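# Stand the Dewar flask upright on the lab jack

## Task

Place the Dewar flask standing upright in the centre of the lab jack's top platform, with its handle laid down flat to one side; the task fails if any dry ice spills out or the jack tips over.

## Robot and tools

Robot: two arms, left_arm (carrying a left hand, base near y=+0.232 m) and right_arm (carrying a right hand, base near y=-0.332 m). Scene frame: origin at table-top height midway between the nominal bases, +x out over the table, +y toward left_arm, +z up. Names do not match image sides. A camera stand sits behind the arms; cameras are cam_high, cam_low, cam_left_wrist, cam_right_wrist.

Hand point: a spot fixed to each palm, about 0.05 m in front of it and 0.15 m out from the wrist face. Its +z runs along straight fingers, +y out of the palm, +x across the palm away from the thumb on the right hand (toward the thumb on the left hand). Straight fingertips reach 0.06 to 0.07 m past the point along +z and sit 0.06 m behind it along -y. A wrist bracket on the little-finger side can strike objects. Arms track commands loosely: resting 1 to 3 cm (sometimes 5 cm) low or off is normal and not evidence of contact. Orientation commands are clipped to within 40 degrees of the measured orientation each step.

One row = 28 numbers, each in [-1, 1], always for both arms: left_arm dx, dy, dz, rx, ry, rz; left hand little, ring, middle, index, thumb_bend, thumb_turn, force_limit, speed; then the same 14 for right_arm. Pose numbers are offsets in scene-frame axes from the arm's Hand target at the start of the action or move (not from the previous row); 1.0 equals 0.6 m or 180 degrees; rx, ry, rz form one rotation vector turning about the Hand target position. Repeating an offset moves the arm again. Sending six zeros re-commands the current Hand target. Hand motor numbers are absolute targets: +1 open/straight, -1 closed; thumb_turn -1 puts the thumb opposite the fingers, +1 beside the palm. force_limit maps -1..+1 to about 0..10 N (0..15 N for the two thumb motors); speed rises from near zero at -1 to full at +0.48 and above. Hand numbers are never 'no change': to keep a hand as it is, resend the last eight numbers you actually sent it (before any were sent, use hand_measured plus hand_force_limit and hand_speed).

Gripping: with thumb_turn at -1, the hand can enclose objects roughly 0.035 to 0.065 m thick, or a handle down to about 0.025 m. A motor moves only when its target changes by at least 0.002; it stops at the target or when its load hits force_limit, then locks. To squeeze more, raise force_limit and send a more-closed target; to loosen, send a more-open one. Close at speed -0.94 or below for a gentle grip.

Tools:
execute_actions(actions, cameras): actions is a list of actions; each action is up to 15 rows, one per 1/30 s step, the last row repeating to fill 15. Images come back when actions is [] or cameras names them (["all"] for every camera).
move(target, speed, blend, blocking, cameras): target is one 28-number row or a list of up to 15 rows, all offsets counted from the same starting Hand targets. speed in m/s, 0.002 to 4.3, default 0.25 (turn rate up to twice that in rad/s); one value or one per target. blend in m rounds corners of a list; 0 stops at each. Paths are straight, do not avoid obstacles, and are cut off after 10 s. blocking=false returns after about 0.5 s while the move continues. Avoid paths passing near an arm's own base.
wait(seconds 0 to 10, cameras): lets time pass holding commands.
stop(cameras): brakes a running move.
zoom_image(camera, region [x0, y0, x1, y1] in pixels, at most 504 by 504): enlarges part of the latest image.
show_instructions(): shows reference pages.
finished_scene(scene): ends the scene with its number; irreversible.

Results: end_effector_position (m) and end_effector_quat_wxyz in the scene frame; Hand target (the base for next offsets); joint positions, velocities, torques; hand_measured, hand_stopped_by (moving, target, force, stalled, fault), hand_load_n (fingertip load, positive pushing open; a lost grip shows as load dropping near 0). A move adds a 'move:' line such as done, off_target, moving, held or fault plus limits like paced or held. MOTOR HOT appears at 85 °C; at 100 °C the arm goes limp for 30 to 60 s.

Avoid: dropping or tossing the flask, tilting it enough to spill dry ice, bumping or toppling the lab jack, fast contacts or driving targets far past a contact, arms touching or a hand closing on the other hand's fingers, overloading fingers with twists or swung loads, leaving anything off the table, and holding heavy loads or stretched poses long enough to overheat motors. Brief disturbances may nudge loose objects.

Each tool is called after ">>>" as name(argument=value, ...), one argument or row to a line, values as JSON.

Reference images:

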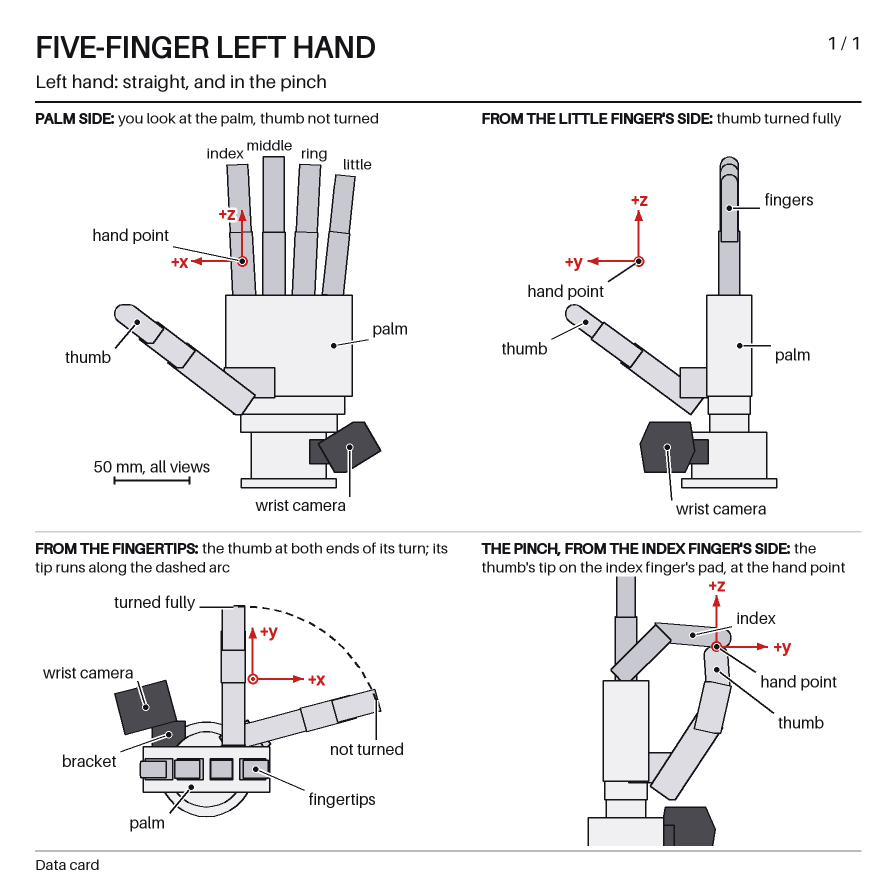

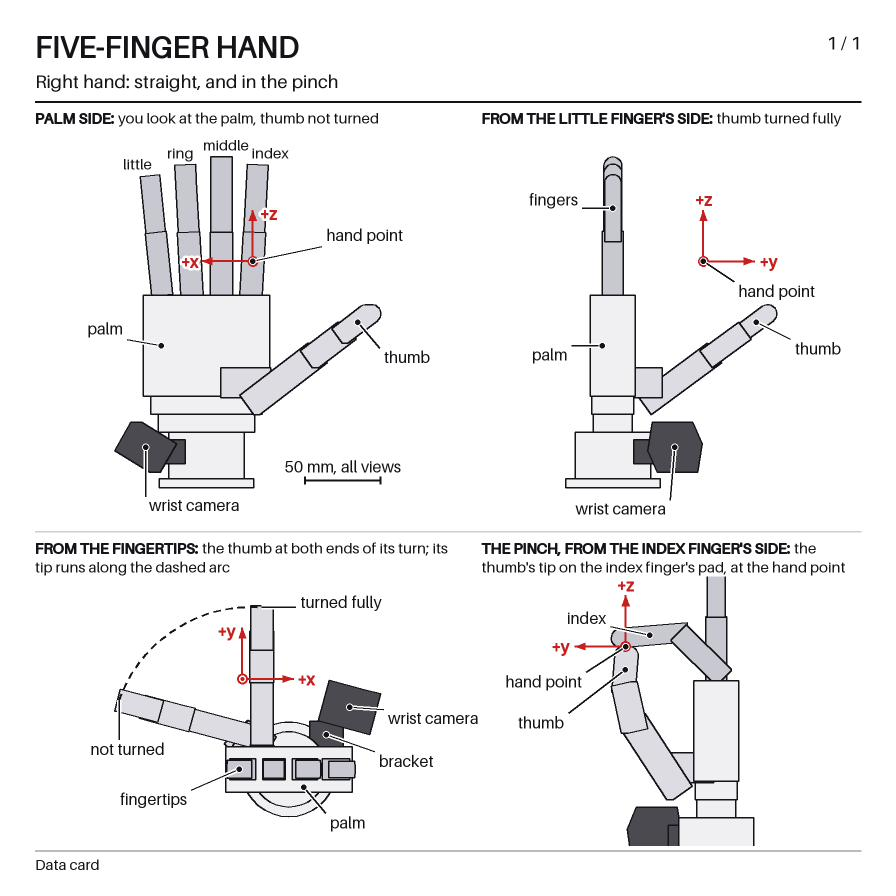

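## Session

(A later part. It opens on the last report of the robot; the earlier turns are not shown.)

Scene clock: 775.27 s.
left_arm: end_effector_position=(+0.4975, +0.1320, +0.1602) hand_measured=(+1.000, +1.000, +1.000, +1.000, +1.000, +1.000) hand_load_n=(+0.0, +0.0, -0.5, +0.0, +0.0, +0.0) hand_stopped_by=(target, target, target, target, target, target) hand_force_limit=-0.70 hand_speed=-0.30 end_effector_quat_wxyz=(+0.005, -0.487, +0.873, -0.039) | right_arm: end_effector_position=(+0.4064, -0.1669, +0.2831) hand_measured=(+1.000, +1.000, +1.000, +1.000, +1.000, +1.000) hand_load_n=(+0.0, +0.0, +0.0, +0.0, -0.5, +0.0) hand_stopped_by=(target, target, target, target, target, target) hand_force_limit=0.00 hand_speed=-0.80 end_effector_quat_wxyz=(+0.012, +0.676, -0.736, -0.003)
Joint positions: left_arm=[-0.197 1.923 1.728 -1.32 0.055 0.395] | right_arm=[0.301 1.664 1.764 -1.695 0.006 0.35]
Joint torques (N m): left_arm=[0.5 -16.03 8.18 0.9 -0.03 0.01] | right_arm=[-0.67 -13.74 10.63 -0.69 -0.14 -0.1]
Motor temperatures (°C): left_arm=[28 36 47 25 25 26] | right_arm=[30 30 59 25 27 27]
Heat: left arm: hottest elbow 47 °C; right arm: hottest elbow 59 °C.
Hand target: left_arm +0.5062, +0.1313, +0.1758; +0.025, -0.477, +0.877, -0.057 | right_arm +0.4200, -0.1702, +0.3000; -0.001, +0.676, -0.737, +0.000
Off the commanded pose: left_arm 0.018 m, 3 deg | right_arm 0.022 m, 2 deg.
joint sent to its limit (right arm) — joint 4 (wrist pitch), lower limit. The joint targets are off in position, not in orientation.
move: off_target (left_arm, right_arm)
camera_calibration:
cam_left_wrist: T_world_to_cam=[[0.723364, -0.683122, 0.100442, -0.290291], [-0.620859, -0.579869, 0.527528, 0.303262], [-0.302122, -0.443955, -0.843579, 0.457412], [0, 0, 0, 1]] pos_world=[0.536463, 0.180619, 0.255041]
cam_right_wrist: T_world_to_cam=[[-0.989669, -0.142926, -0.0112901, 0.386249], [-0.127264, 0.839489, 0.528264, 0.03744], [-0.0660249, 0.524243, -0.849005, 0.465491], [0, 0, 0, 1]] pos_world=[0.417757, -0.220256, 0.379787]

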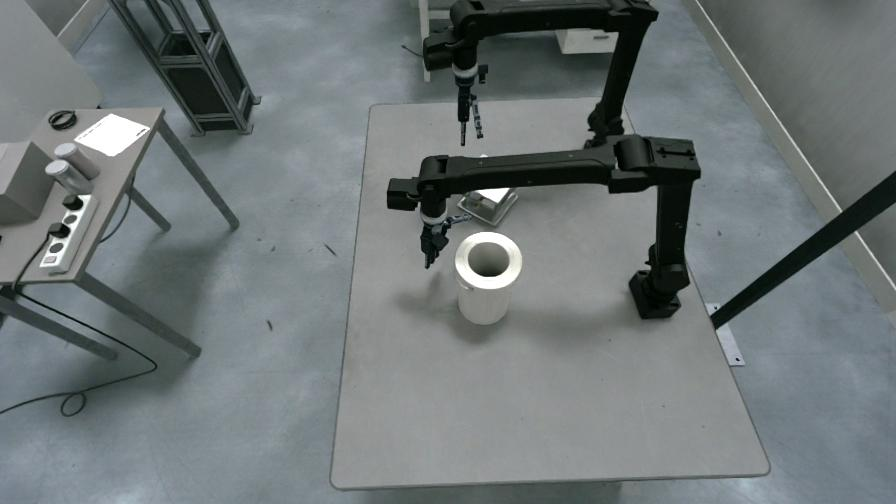

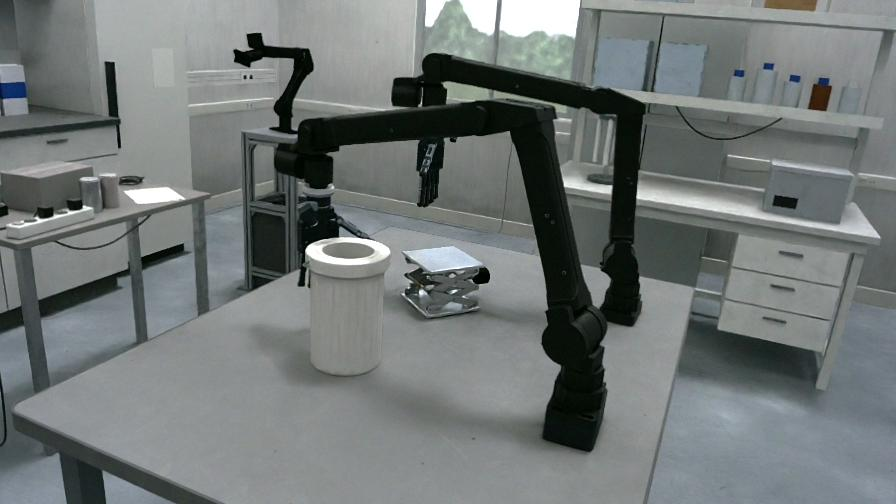

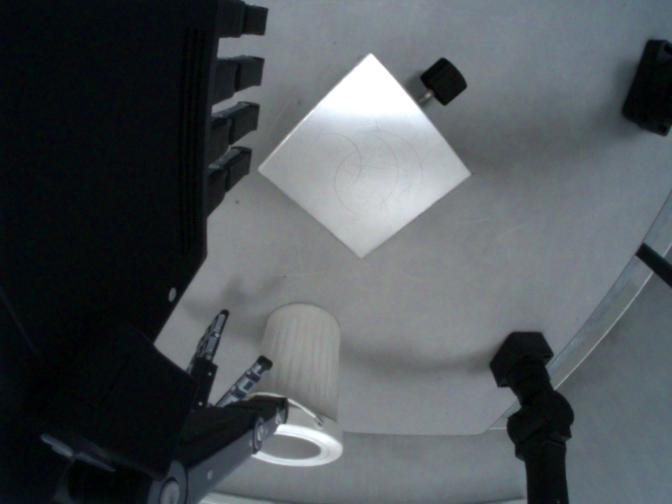

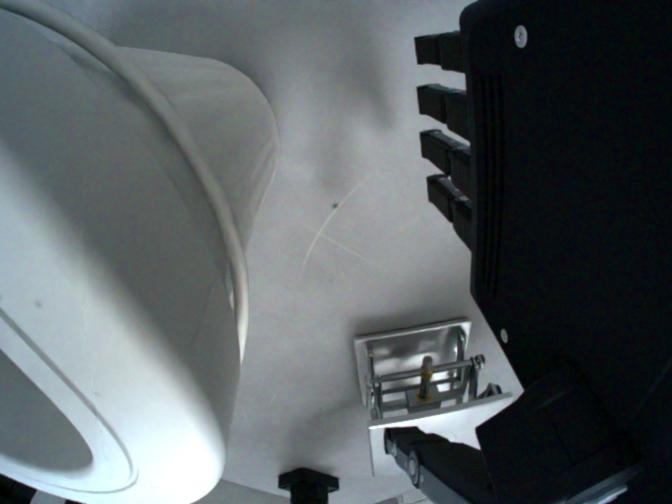

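>>> move(
  target=[0,0,0,0,0,0,-0.1,-0.1,-0.1,-0.1,1,1,-0.7,-0.8,0,0,0,0,0,0,1,1,1,1,1,1,0,-0.8],
  cameras=["cam_right_wrist","cam_left_wrist"],
)

>>> zoom_image(
  camera="cam_right_wrist",
  region=[100, 100, 500, 400],
)

>>> zoom_image(
  camera="cam_left_wrist",
  region=[180, 280, 380, 480],
)

Scene clock: 788.20 s.
left_arm: end_effector_position=(+0.4975, +0.1321, +0.1602) hand_measured=(-0.100, -0.100, -0.100, -0.100, +1.000, +1.000) hand_load_n=(+0.0, +0.0, +0.5, +0.0, +0.0, +0.0) hand_stopped_by=(target, target, target, target, target, target) hand_force_limit=-0.70 hand_speed=-0.80 end_effector_quat_wxyz=(+0.005, -0.486, +0.873, -0.039) | right_arm: end_effector_position=(+0.4064, -0.1669, +0.2831) hand_measured=(+1.000, +1.000, +1.000, +1.000, +1.000, +1.000) hand_load_n=(+0.0, +0.0, +0.0, +0.0, +0.0, +0.0) hand_stopped_by=(target, target, target, target, target, target) hand_force_limit=0.00 hand_speed=-0.80 end_effector_quat_wxyz=(+0.012, +0.676, -0.736, -0.003)
Joint positions: left_arm=[-0.197 1.923 1.728 -1.32 0.055 0.397] | right_arm=[0.301 1.664 1.764 -1.695 0.006 0.35]
Joint torques (N m): left_arm=[0.56 -16.56 8.21 0.84 -0.05 0.02] | right_arm=[-0.67 -13.74 10.63 -0.69 -0.14 -0.11]
Motor temperatures (°C): left_arm=[28 35 46 25 25 26] | right_arm=[30 30 59 25 27 27]
Heat: left arm: hottest elbow 46 °C; right arm: hottest elbow 59 °C.
Hand target: left_arm +0.5062, +0.1313, +0.1758; +0.025, -0.477, +0.877, -0.057 | right_arm +0.4200, -0.1702, +0.3000; -0.001, +0.676, -0.737, +0.000
Off the commanded pose: left_arm 0.018 m, 3 deg | right_arm 0.022 m, 2 deg.
joint sent to its limit (right arm) — joint 4 (wrist pitch), lower limit. The joint targets are off in position, not in orientation.
move: off_target (left_arm, right_arm)
camera_calibration:
cam_left_wrist: T_world_to_cam=[[0.722312, -0.684222, 0.10053, -0.289621], [-0.621831, -0.578961, 0.52738, 0.303719], [-0.302642, -0.443446, -0.843661, 0.45765], [0, 0, 0, 1]] pos_world=[0.536563, 0.180619, 0.255041]
cam_right_wrist: T_world_to_cam=[[-0.989669, -0.142926, -0.0112901, 0.386249], [-0.127264, 0.839489, 0.528264, 0.03744], [-0.0660249, 0.524243, -0.849005, 0.465491], [0, 0, 0, 1]] pos_world=[0.417757, -0.220256, 0.379787]
Images, in order (width x height): cam_left_wrist 672x504, cam_right_wrist 672x504.

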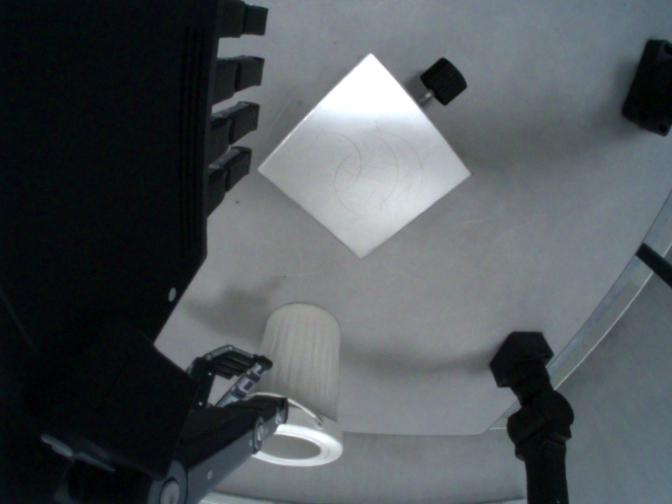

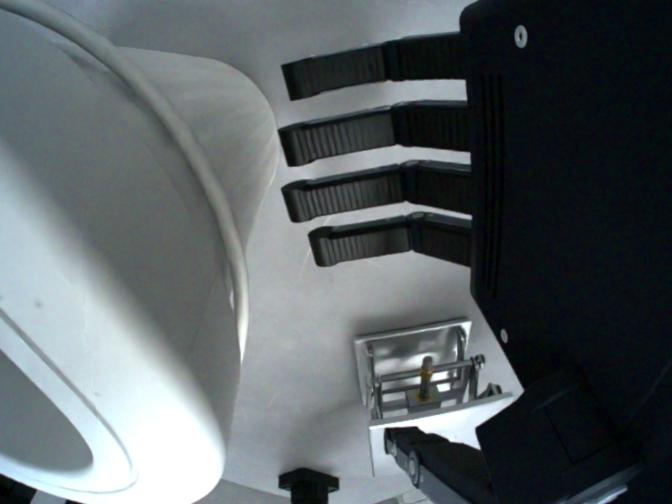

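Scaled by 1.260 from the camera's 672x504 image, which has a finer 960x720 frame.

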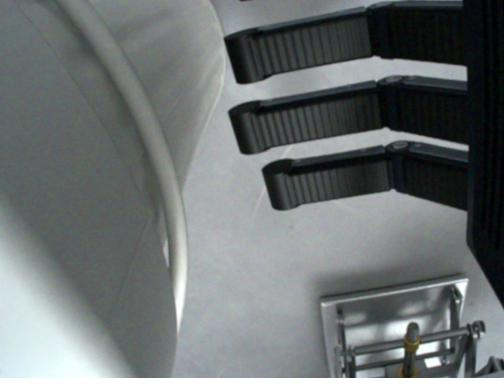

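Scaled by 2.520 from the camera's 672x504 image, which has a finer 960x720 frame.

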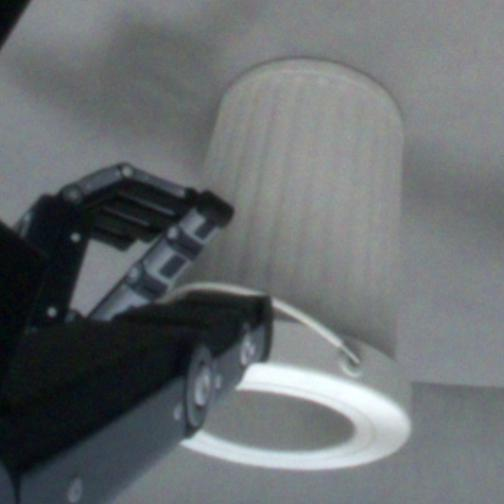

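>>> move(
  target=[-0.0197,0.0127,0,0,0,0,-0.1,-0.1,-0.1,-0.1,1,1,-0.7,-0.8,0,0,0,0,0,0,1,1,1,1,1,1,0,-0.8],
  cameras=["cam_right_wrist"],
  speed=0.05,
)

>>> zoom_image(
  camera="cam_right_wrist",
  region=[100, 50, 500, 350],
)

Scene clock: 799.10 s.
left_arm: end_effector_position=(+0.4851, +0.1347, +0.1579) hand_measured=(-0.100, -0.100, -0.100, -0.100, +1.000, +1.000) hand_load_n=(+0.0, +0.0, +0.0, +0.0, +0.0, +0.0) hand_stopped_by=(target, target, target, target, target, target) hand_force_limit=-0.70 hand_speed=-0.80 end_effector_quat_wxyz=(+0.003, -0.482, +0.875, -0.037) | right_arm: end_effector_position=(+0.4064, -0.1669, +0.2831) hand_measured=(+1.000, +1.000, +1.000, +1.000, +1.000, +1.000) hand_load_n=(+0.0, +0.0, +0.0, +0.0, +0.0, +0.0) hand_stopped_by=(target, target, target, target, target, target) hand_force_limit=0.00 hand_speed=-0.80 end_effector_quat_wxyz=(+0.012, +0.676, -0.736, -0.003)
Joint positions: left_arm=[-0.197 1.894 1.677 -1.303 0.055 0.406] | right_arm=[0.301 1.664 1.764 -1.695 0.006 0.35]
Joint torques (N m): left_arm=[0.91 -16.44 8.13 0.9 -0.03 0.02] | right_arm=[-0.67 -13.74 10.65 -0.69 -0.14 -0.11]
Motor temperatures (°C): left_arm=[28 36 45 25 25 26] | right_arm=[30 30 59 25 27 27]
Heat: left arm: hottest elbow 45 °C; right arm: hottest elbow 59 °C.
Hand target: left_arm +0.4944, +0.1389, +0.1758; +0.025, -0.477, +0.877, -0.057 | right_arm +0.4200, -0.1702, +0.3000; -0.001, +0.676, -0.737, +0.000
Off the commanded pose: left_arm 0.021 m, 3 deg | right_arm 0.022 m, 2 deg.
joint sent to its limit (right arm) — joint 4 (wrist pitch), lower limit. The joint targets are off in position, not in orientation.
move: off_target (left_arm, right_arm)
camera_calibration:
cam_right_wrist: T_world_to_cam=[[-0.989669, -0.142926, -0.0112901, 0.386249], [-0.127264, 0.839489, 0.528264, 0.03744], [-0.0660249, 0.524243, -0.849005, 0.465491], [0, 0, 0, 1]] pos_world=[0.417757, -0.220256, 0.379787]
Images, in order (width x height): cam_right_wrist 672x504.

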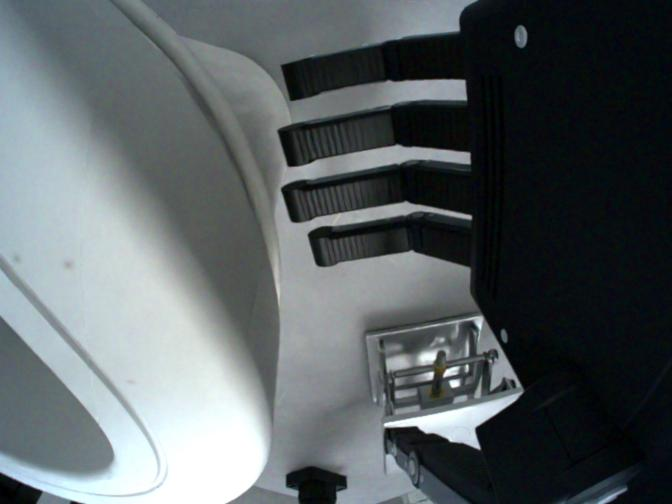

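Scaled by 1.260 from the camera's 672x504 image, which has a finer 960x720 frame.

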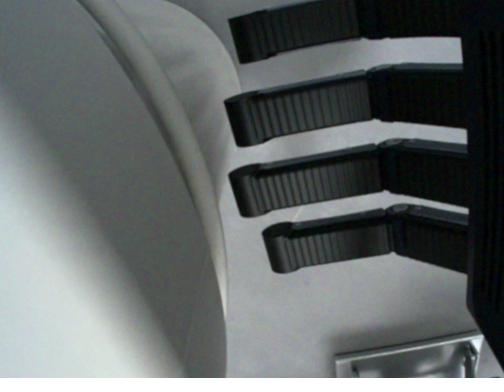

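>>> move(
  target=[0,0,0,0,0,0,-0.1,-0.1,-0.1,-0.1,1,1,-0.7,-0.8,0,0,0,0,0,0,1,1,1,1,1,1,0,-0.8],
  cameras=["all"],
  speed=0.05,
)

>>> zoom_image(
  camera="cam_high",
  region=[400, 180, 560, 340],
)

>>> zoom_image(
  camera="cam_left_wrist",
  region=[180, 300, 360, 480],
)

>>> zoom_image(
  camera="cam_low",
  region=[250, 170, 450, 390],
)

Scene clock: 832.03 s.
left_arm: end_effector_position=(+0.4851, +0.1347, +0.1579) hand_measured=(-0.100, -0.100, -0.100, -0.100, +1.000, +1.000) hand_load_n=(+0.0, +0.0, +0.5, +0.0, +0.0, +0.0) hand_stopped_by=(target, target, target, target, target, target) hand_force_limit=-0.70 hand_speed=-0.80 end_effector_quat_wxyz=(+0.003, -0.482, +0.875, -0.037) | right_arm: end_effector_position=(+0.4064, -0.1669, +0.2831) hand_measured=(+1.000, +1.000, +1.000, +1.000, +1.000, +1.000) hand_load_n=(+0.0, +0.0, +0.0, +0.0, -0.5, +0.0) hand_stopped_by=(target, target, target, target, target, target) hand_force_limit=0.00 hand_speed=-0.80 end_effector_quat_wxyz=(+0.012, +0.676, -0.736, -0.003)
Joint positions: left_arm=[-0.197 1.894 1.677 -1.303 0.055 0.406] | right_arm=[0.301 1.664 1.764 -1.695 0.006 0.35]
Joint torques (N m): left_arm=[1.03 -16.21 8.05 0.94 -0.02 0.02] | right_arm=[-0.73 -13.74 10.63 -0.69 -0.14 -0.1]
Motor temperatures (°C): left_arm=[28 42 44 25 25 26] | right_arm=[30 30 60 25 27 27]
Heat: left arm: hottest elbow 44 °C; right arm: hottest elbow 60 °C.
Hand target: left_arm +0.4944, +0.1389, +0.1758; +0.025, -0.477, +0.877, -0.057 | right_arm +0.4200, -0.1702, +0.3000; -0.001, +0.676, -0.737, +0.000
Off the commanded pose: left_arm 0.021 m, 3 deg | right_arm 0.022 m, 2 deg.
joint sent to its limit (right arm) — joint 4 (wrist pitch), lower limit. The joint targets are off in position, not in orientation.
move: off_target (left_arm, right_arm)
camera_calibration:
cam_left_wrist: T_world_to_cam=[[0.71637, -0.690962, 0.0968778, -0.274212], [-0.625045, -0.573834, 0.529181, 0.299215], [-0.310052, -0.439642, -0.84296, 0.456028], [0, 0, 0, 1]] pos_world=[0.524853, 0.182719, 0.25264]
cam_right_wrist: T_world_to_cam=[[-0.989669, -0.142926, -0.0112901, 0.386249], [-0.127264, 0.839489, 0.528264, 0.03744], [-0.0660249, 0.524243, -0.849005, 0.465491], [0, 0, 0, 1]] pos_world=[0.417757, -0.220256, 0.379787]

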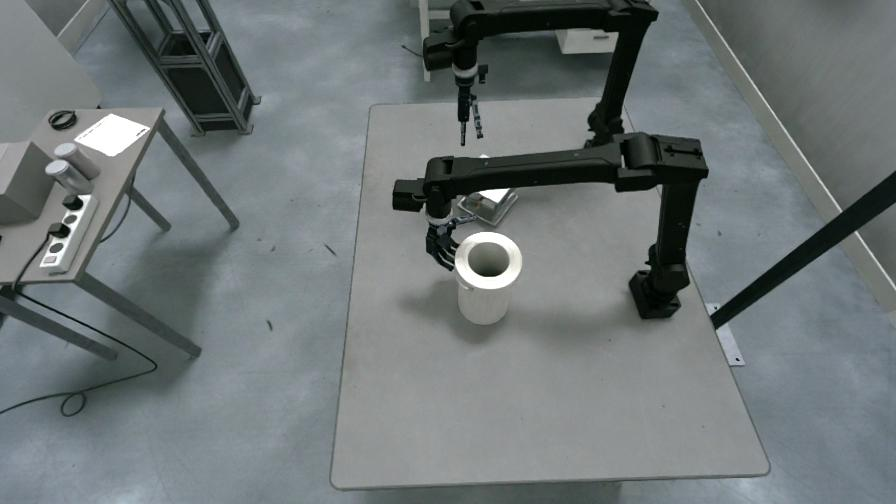

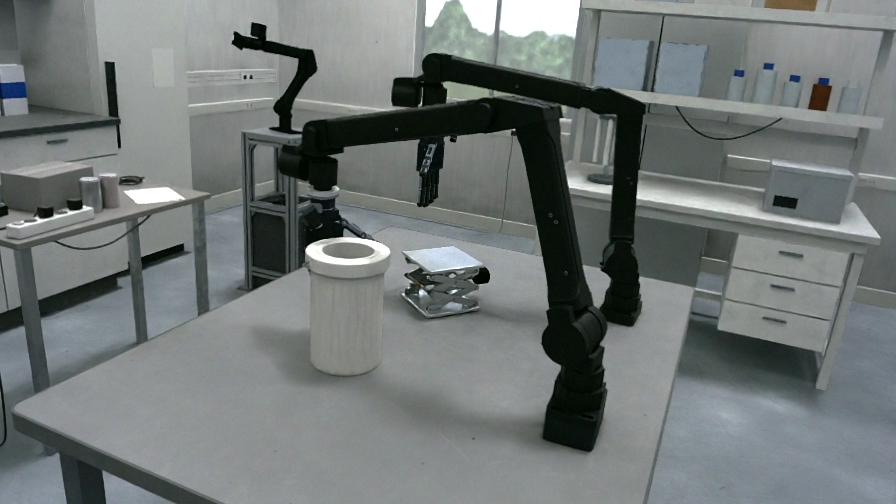

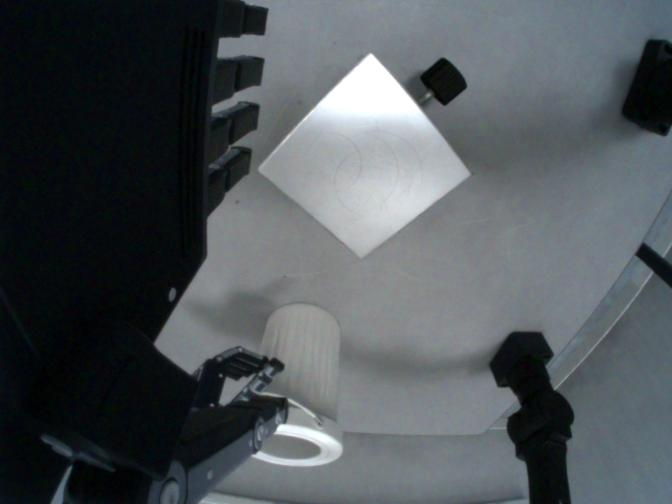

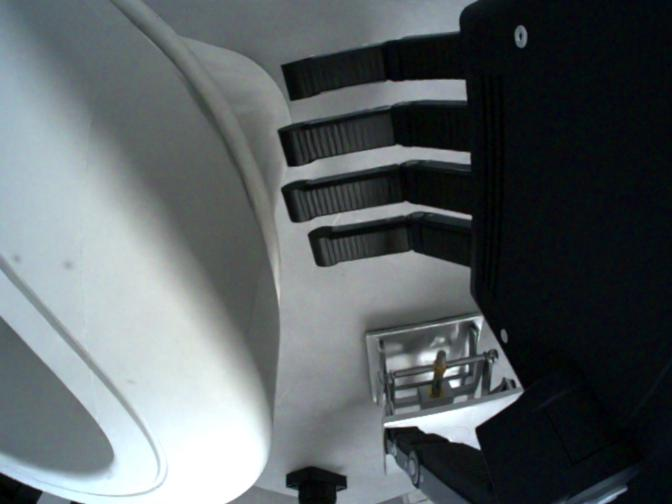

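Scaled by 3.150 from the camera's 896x504 image, which has a finer 1280x720 frame.

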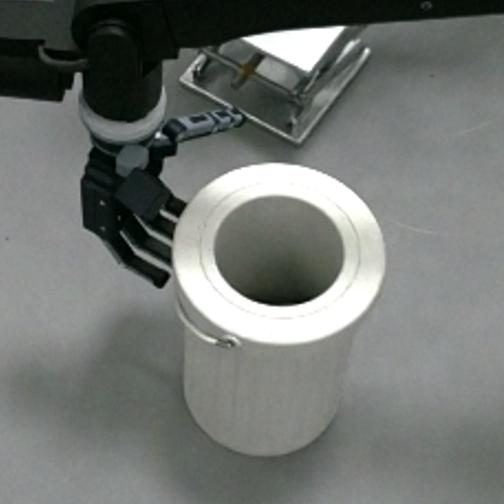

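Scaled by 2.800 from the camera's 672x504 image, which has a finer 960x720 frame.

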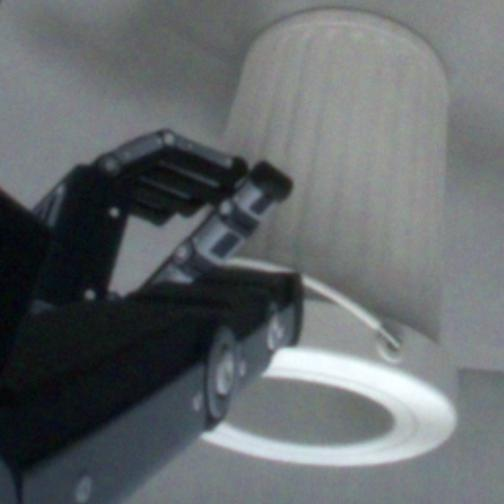

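Scaled by 2.291 from the camera's 896x504 image, which has a finer 1280x720 frame.

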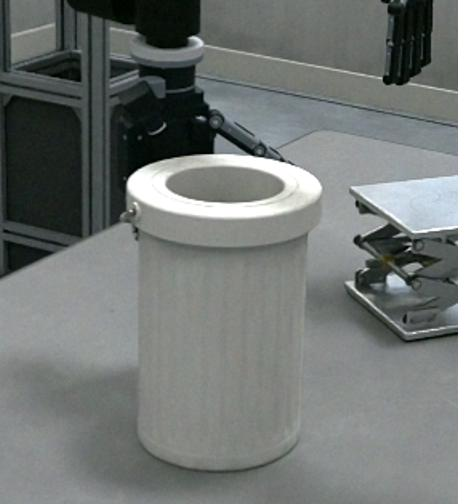

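>>> move(
  target=[0.0025,0.0235,0,0,0,0,-0.1,-0.1,-0.1,-0.1,1,1,-0.7,-0.8,0,0,0,0,0,0,1,1,1,1,1,1,0,-0.8],
  cameras=["cam_right_wrist","cam_left_wrist","cam_high"],
  speed=0.05,
)

>>> zoom_image(
  camera="cam_high",
  region=[400, 180, 560, 340],
)

>>> zoom_image(
  camera="cam_left_wrist",
  region=[180, 300, 360, 480],
)

Scene clock: 868.30 s.
left_arm: end_effector_position=(+0.4867, +0.1445, +0.1580) hand_measured=(-0.100, -0.100, -0.100, -0.100, +1.000, +1.000) hand_load_n=(+0.5, +0.0, +0.0, +0.0, +0.0, +0.0) hand_stopped_by=(target, target, target, target, target, target) hand_force_limit=-0.70 hand_speed=-0.80 end_effector_quat_wxyz=(+0.001, -0.480, +0.876, -0.042) | right_arm: end_effector_position=(+0.4064, -0.1669, +0.2831) hand_measured=(+1.000, +1.000, +1.000, +1.000, +1.000, +1.000) hand_load_n=(+0.0, +0.5, +0.0, +0.0, +0.0, -0.5) hand_stopped_by=(target, target, target, target, target, target) hand_force_limit=0.00 hand_speed=-0.80 end_effector_quat_wxyz=(+0.012, +0.676, -0.736, -0.003)
Joint positions: left_arm=[-0.177 1.894 1.677 -1.303 0.066 0.429] | right_arm=[0.301 1.664 1.764 -1.695 0.006 0.35]
Joint torques (N m): left_arm=[0.97 -16.26 7.98 0.75 0.09 0.03] | right_arm=[-0.67 -13.74 10.63 -0.69 -0.14 -0.1]
Motor temperatures (°C): left_arm=[28 44 43 25 25 26] | right_arm=[30 30 61 25 27 27]
Heat: left arm: hottest shoulder 44 °C; right arm: hottest elbow 61 °C.
Hand target: left_arm +0.4959, +0.1530, +0.1758; +0.025, -0.477, +0.877, -0.057 | right_arm +0.4200, -0.1702, +0.3000; -0.001, +0.676, -0.737, +0.000
Off the commanded pose: left_arm 0.022 m, 3 deg | right_arm 0.022 m, 2 deg.
joint sent to its limit (right arm) — joint 4 (wrist pitch), lower limit. The joint targets are off in position, not in orientation.
move: off_target (left_arm, right_arm)
camera_calibration:
cam_left_wrist: T_world_to_cam=[[0.713903, -0.692552, 0.103508, -0.268283], [-0.627034, -0.56644, 0.534766, 0.304896], [-0.311722, -0.446674, -0.838637, 0.462088], [0, 0, 0, 1]] pos_world=[0.526751, 0.193308, 0.252246]
cam_right_wrist: T_world_to_cam=[[-0.989669, -0.142926, -0.0112901, 0.386249], [-0.127264, 0.839489, 0.528264, 0.03744], [-0.0660249, 0.524243, -0.849005, 0.465491], [0, 0, 0, 1]] pos_world=[0.417757, -0.220256, 0.379787]
Images, in order (width x height): cam_high 896x504, cam_left_wrist 672x504, cam_right_wrist 672x504.

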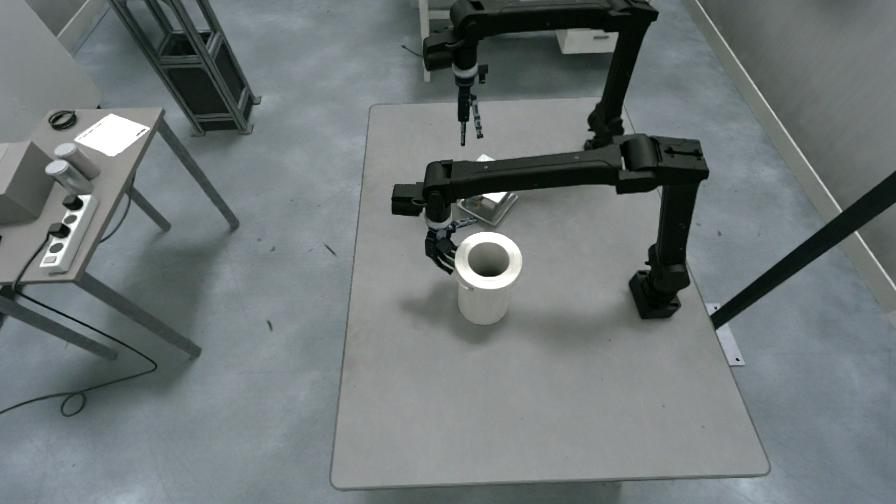

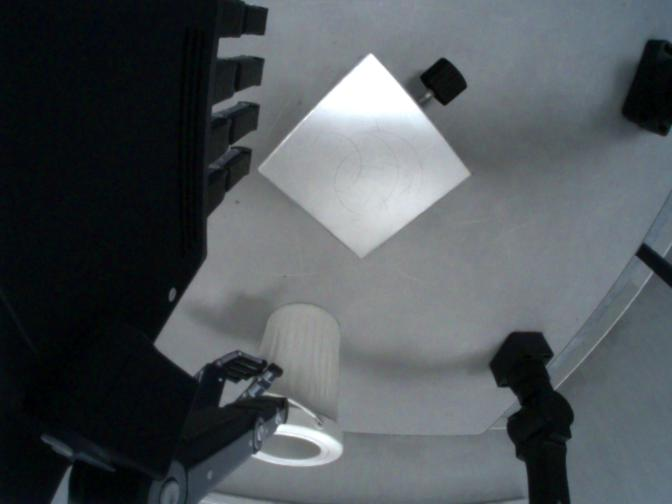

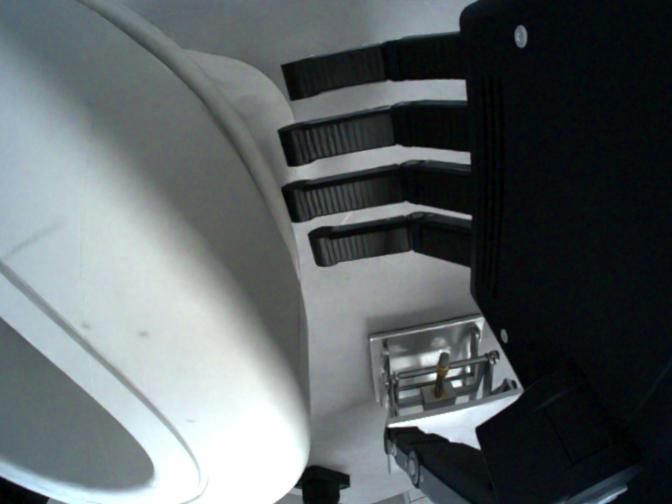

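Scaled by 3.150 from the camera's 896x504 image, which has a finer 1280x720 frame.

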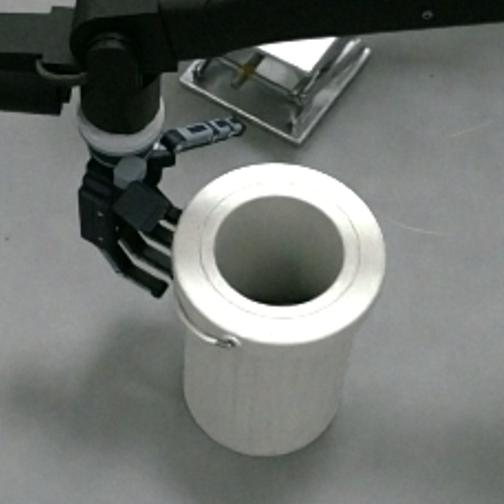

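Scaled by 2.800 from the camera's 672x504 image, which has a finer 960x720 frame.

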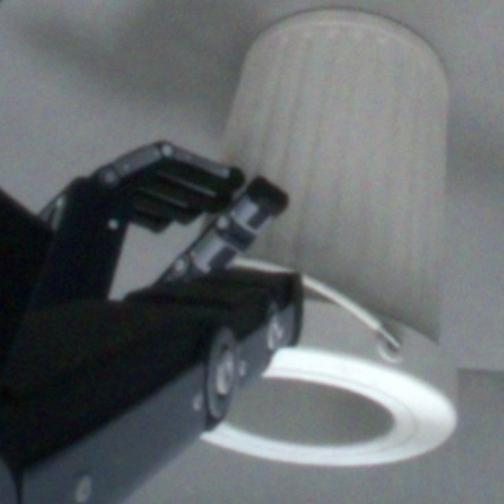

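>>> move(
  target=[-0.0182,0.0118,0,0,0,0,-0.1,-0.1,-0.1,-0.1,1,1,-0.7,-0.8,0,0,0,0,0,0,1,1,1,1,1,1,0,-0.8],
  cameras=["cam_right_wrist"],
  speed=0.04,
)

>>> zoom_image(
  camera="cam_right_wrist",
  region=[150, 50, 450, 350],
)

Scene clock: 890.27 s.
left_arm: end_effector_position=(+0.4847, +0.1444, +0.1574) hand_measured=(-0.100, -0.100, -0.100, -0.100, +1.000, +1.000) hand_load_n=(+0.0, +0.0, +1.5, +0.0, +0.0, +0.0) hand_stopped_by=(target, target, target, target, target, target) hand_force_limit=-0.70 hand_speed=-0.80 end_effector_quat_wxyz=(+0.013, -0.473, +0.879, -0.052) | right_arm: end_effector_position=(+0.4064, -0.1669, +0.2831) hand_measured=(+1.000, +1.000, +1.000, +1.000, +1.000, +1.000) hand_load_n=(+0.0, +0.0, +0.0, +0.0, +0.0, +0.0) hand_stopped_by=(target, target, target, target, target, target) hand_force_limit=0.00 hand_speed=-0.80 end_effector_quat_wxyz=(+0.012, +0.676, -0.736, -0.003)
Joint positions: left_arm=[-0.178 1.866 1.639 -1.262 0.069 0.443] | right_arm=[0.301 1.664 1.764 -1.695 0.006 0.35]
Joint torques (N m): left_arm=[1.67 -16.03 7.51 0.21 0.01 0.01] | right_arm=[-0.73 -13.74 10.63 -0.7 -0.14 -0.11]
Motor temperatures (°C): left_arm=[28 44 43 25 25 26] | right_arm=[30 30 61 25 27 27]
Heat: left arm: hottest shoulder 44 °C; right arm: hottest elbow 61 °C.
Hand target: left_arm +0.4849, +0.1601, +0.1758; +0.025, -0.477, +0.877, -0.057 | right_arm +0.4200, -0.1702, +0.3000; -0.001, +0.676, -0.737, +0.000
Off the commanded pose: left_arm 0.024 m, 2 deg | right_arm 0.022 m, 2 deg.
joint sent to its limit (right arm) — joint 4 (wrist pitch), lower limit. The joint targets are off in position, not in orientation.
move: off_target (left_arm, right_arm)
camera_calibration:
cam_right_wrist: T_world_to_cam=[[-0.989669, -0.142926, -0.0112901, 0.386249], [-0.127264, 0.839489, 0.528264, 0.03744], [-0.0660249, 0.524243, -0.849005, 0.465491], [0, 0, 0, 1]] pos_world=[0.417757, -0.220256, 0.379787]
Images, in order (width x height): cam_right_wrist 672x504.

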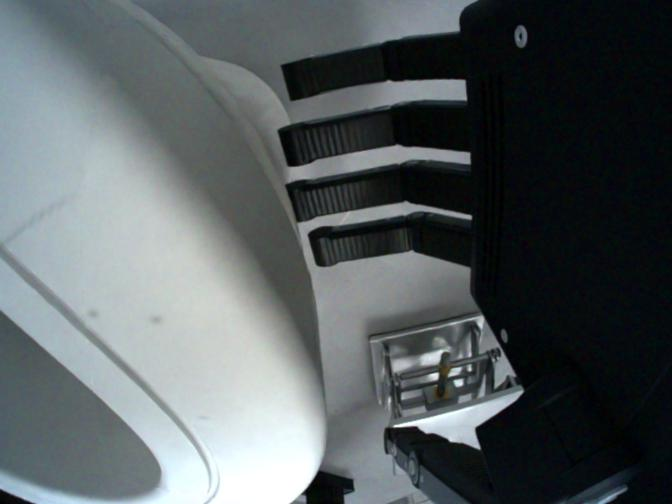

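Scaled by 1.680 from the camera's 672x504 image, which has a finer 960x720 frame.

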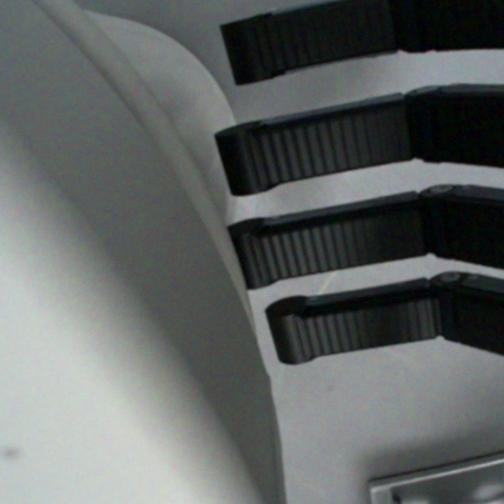

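>>> move(
  target=[
    [0.014,-0.009,0,0,0,0,-0.1,-0.1,-0.1,-0.1,1,1,-0.7,-0.8,0,0,0,0,0,0,1,1,1,1,1,1,0,-0.8],
    [0.014,-0.009,-0.035,0,0,0,-0.1,-0.1,-0.1,-0.1,1,1,-0.7,-0.8,0,0,0,0,0,0,1,1,1,1,1,1,0,-0.8],
    [0,0,-0.035,0,0,0,-0.1,-0.1,-0.1,-0.1,1,1,-0.7,-0.8,0,0,0,0,0,0,1,1,1,1,1,1,0,-0.8],
  ],
  cameras=["cam_right_wrist","cam_left_wrist"],
  speed=0.04,
)

>>> zoom_image(
  camera="cam_right_wrist",
  region=[150, 50, 450, 350],
)

>>> zoom_image(
  camera="cam_left_wrist",
  region=[180, 300, 360, 480],
)

Scene clock: 907.83 s.
left_arm: end_effector_position=(+0.4841, +0.1440, +0.1433) hand_measured=(-0.100, -0.100, -0.100, -0.100, +1.000, +1.000) hand_load_n=(+0.0, +0.0, +0.0, +0.5, +0.0, +0.0) hand_stopped_by=(target, target, target, target, target, target) hand_force_limit=-0.70 hand_speed=-0.80 end_effector_quat_wxyz=(+0.017, -0.473, +0.879, -0.056) | right_arm: end_effector_position=(+0.4064, -0.1669, +0.2831) hand_measured=(+1.000, +1.000, +1.000, +1.000, +1.000, +1.000) hand_load_n=(+0.0, +0.0, +0.0, +0.0, +0.0, +0.0) hand_stopped_by=(target, target, target, target, target, target) hand_force_limit=0.00 hand_speed=-0.80 end_effector_quat_wxyz=(+0.012, +0.676, -0.736, -0.003)
Joint positions: left_arm=[-0.178 1.866 1.602 -1.214 0.07 0.441] | right_arm=[0.301 1.664 1.764 -1.695 0.006 0.35]
Joint torques (N m): left_arm=[1.49 -15.33 7.19 0.42 -0.03 0.01] | right_arm=[-0.73 -13.74 10.65 -0.69 -0.14 -0.1]
Motor temperatures (°C): left_arm=[28 44 43 25 25 26] | right_arm=[30 30 61 25 27 27]
Heat: left arm: hottest shoulder 44 °C; right arm: hottest elbow 61 °C.
Hand target: left_arm +0.4849, +0.1601, +0.1548; +0.025, -0.477, +0.877, -0.057 | right_arm +0.4200, -0.1702, +0.3000; -0.001, +0.676, -0.737, +0.000
Off the commanded pose: left_arm 0.020 m, 1 deg | right_arm 0.022 m, 2 deg.
joint sent to its limit (right arm) — joint 4 (wrist pitch), lower limit. The joint targets are off in position, not in orientation.
move: off_target (left_arm, right_arm)
camera_calibration:
cam_left_wrist: T_world_to_cam=[[0.699123, -0.701291, 0.139347, -0.261947], [-0.656565, -0.552506, 0.513478, 0.32614], [-0.283108, -0.450474, -0.846713, 0.436656], [0, 0, 0, 1]] pos_world=[0.520886, 0.193196, 0.238758]
cam_right_wrist: T_world_to_cam=[[-0.989669, -0.142926, -0.0112901, 0.386249], [-0.127264, 0.839489, 0.528264, 0.03744], [-0.0660249, 0.524243, -0.849005, 0.465491], [0, 0, 0, 1]] pos_world=[0.417757, -0.220256, 0.379787]
Images, in order (width x height): cam_left_wrist 672x504, cam_right_wrist 672x504.

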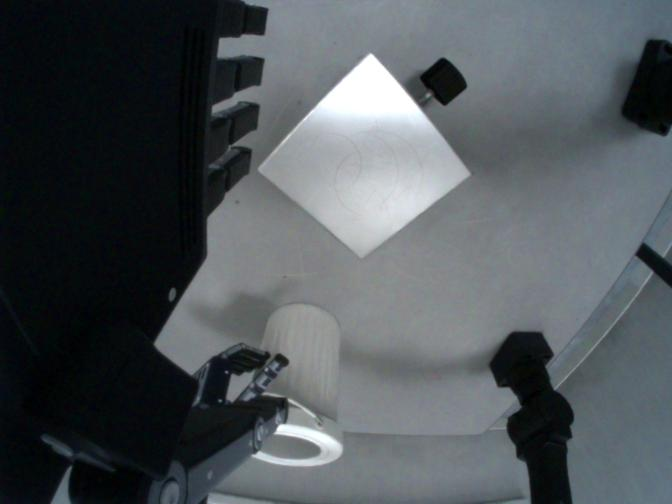

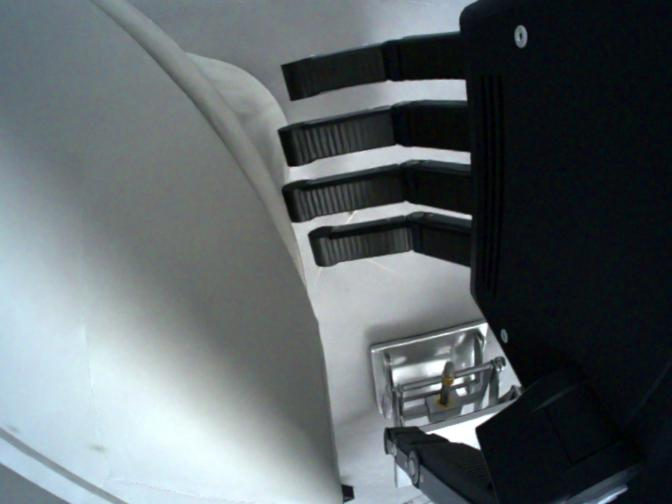

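Scaled by 1.680 from the camera's 672x504 image, which has a finer 960x720 frame.

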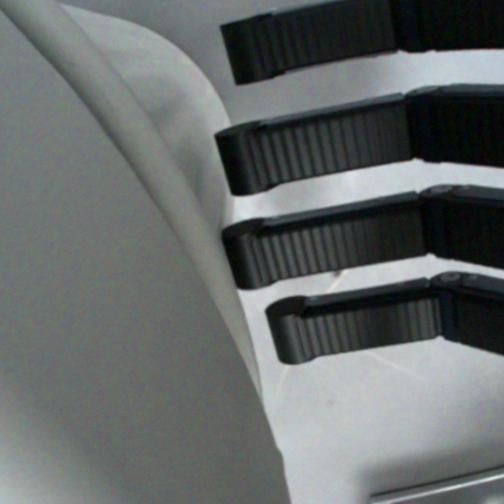

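Scaled by 2.800 from the camera's 672x504 image, which has a finer 960x720 frame.

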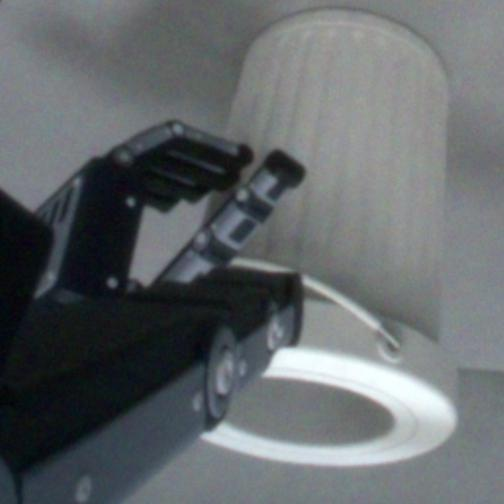

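>>> move(
  target=[-0.013,0.016,0,0,0,0,-0.1,-0.1,-0.1,-0.1,1,1,-0.7,-0.8,0,0,0,0,0,0,1,1,1,1,1,1,0,-0.8],
  cameras=["cam_right_wrist"],
  speed=0.04,
)

>>> zoom_image(
  camera="cam_right_wrist",
  region=[150, 50, 450, 350],
)

Scene clock: 929.33 s.
left_arm: end_effector_position=(+0.4774, +0.1501, +0.1420) hand_measured=(-0.100, -0.100, -0.100, -0.100, +1.000, +1.000) hand_load_n=(+0.0, +0.0, +0.0, +0.0, +0.0, +0.0) hand_stopped_by=(target, target, target, target, target, target) hand_force_limit=-0.70 hand_speed=-0.80 end_effector_quat_wxyz=(+0.016, -0.475, +0.878, -0.057) | right_arm: end_effector_position=(+0.4064, -0.1669, +0.2831) hand_measured=(+1.000, +1.000, +1.000, +1.000, +1.000, +1.000) hand_load_n=(+0.0, +0.0, +0.0, +0.0, +0.0, +0.0) hand_stopped_by=(target, target, target, target, target, target) hand_force_limit=0.00 hand_speed=-0.80 end_effector_quat_wxyz=(+0.012, +0.676, -0.736, -0.003)
Joint positions: left_arm=[-0.168 1.848 1.572 -1.202 0.075 0.447] | right_arm=[0.301 1.664 1.764 -1.695 0.006 0.35]
Joint torques (N m): left_arm=[1.9 -15.21 7.05 0.4 -0.1 0.13] | right_arm=[-0.73 -13.68 10.63 -0.69 -0.14 -0.11]
Motor temperatures (°C): left_arm=[28 43 42 25 25 26] | right_arm=[30 30 62 25 27 27]
Heat: left arm: hottest shoulder 43 °C; right arm: hottest elbow 62 °C.
Hand target: left_arm +0.4771, +0.1697, +0.1548; +0.025, -0.477, +0.877, -0.057 | right_arm +0.4200, -0.1702, +0.3000; -0.001, +0.676, -0.737, +0.000
Off the commanded pose: left_arm 0.023 m, 1 deg | right_arm 0.022 m, 2 deg.
joint sent to its limit (right arm) — joint 4 (wrist pitch), lower limit. The joint targets are off in position, not in orientation.
move: off_target (left_arm, right_arm)
camera_calibration:
cam_right_wrist: T_world_to_cam=[[-0.989669, -0.142926, -0.0112901, 0.386249], [-0.127264, 0.839489, 0.528264, 0.03744], [-0.0660249, 0.524243, -0.849005, 0.465491], [0, 0, 0, 1]] pos_world=[0.417757, -0.220256, 0.379787]
Images, in order (width x height): cam_right_wrist 672x504.

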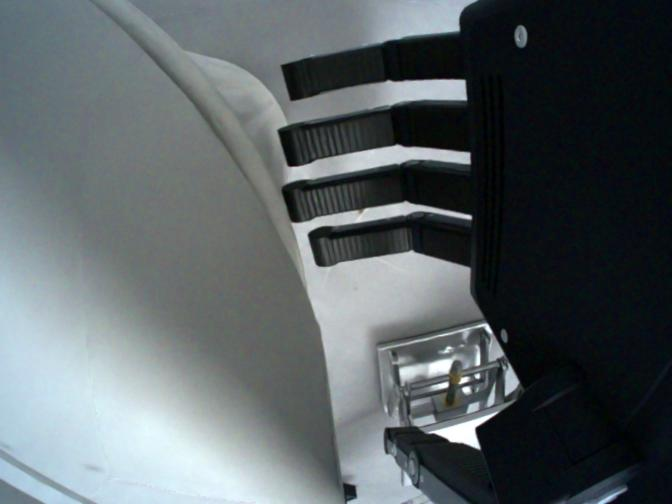

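Scaled by 1.680 from the camera's 672x504 image, which has a finer 960x720 frame.

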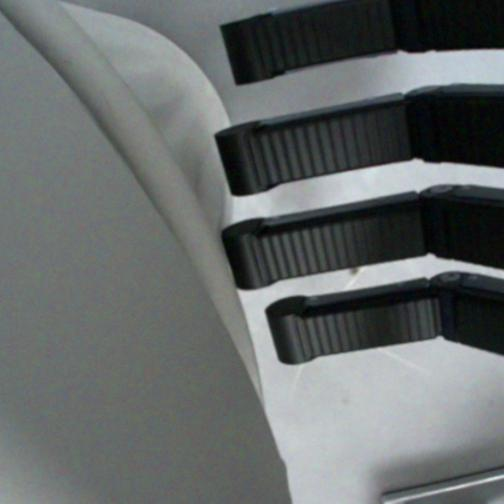

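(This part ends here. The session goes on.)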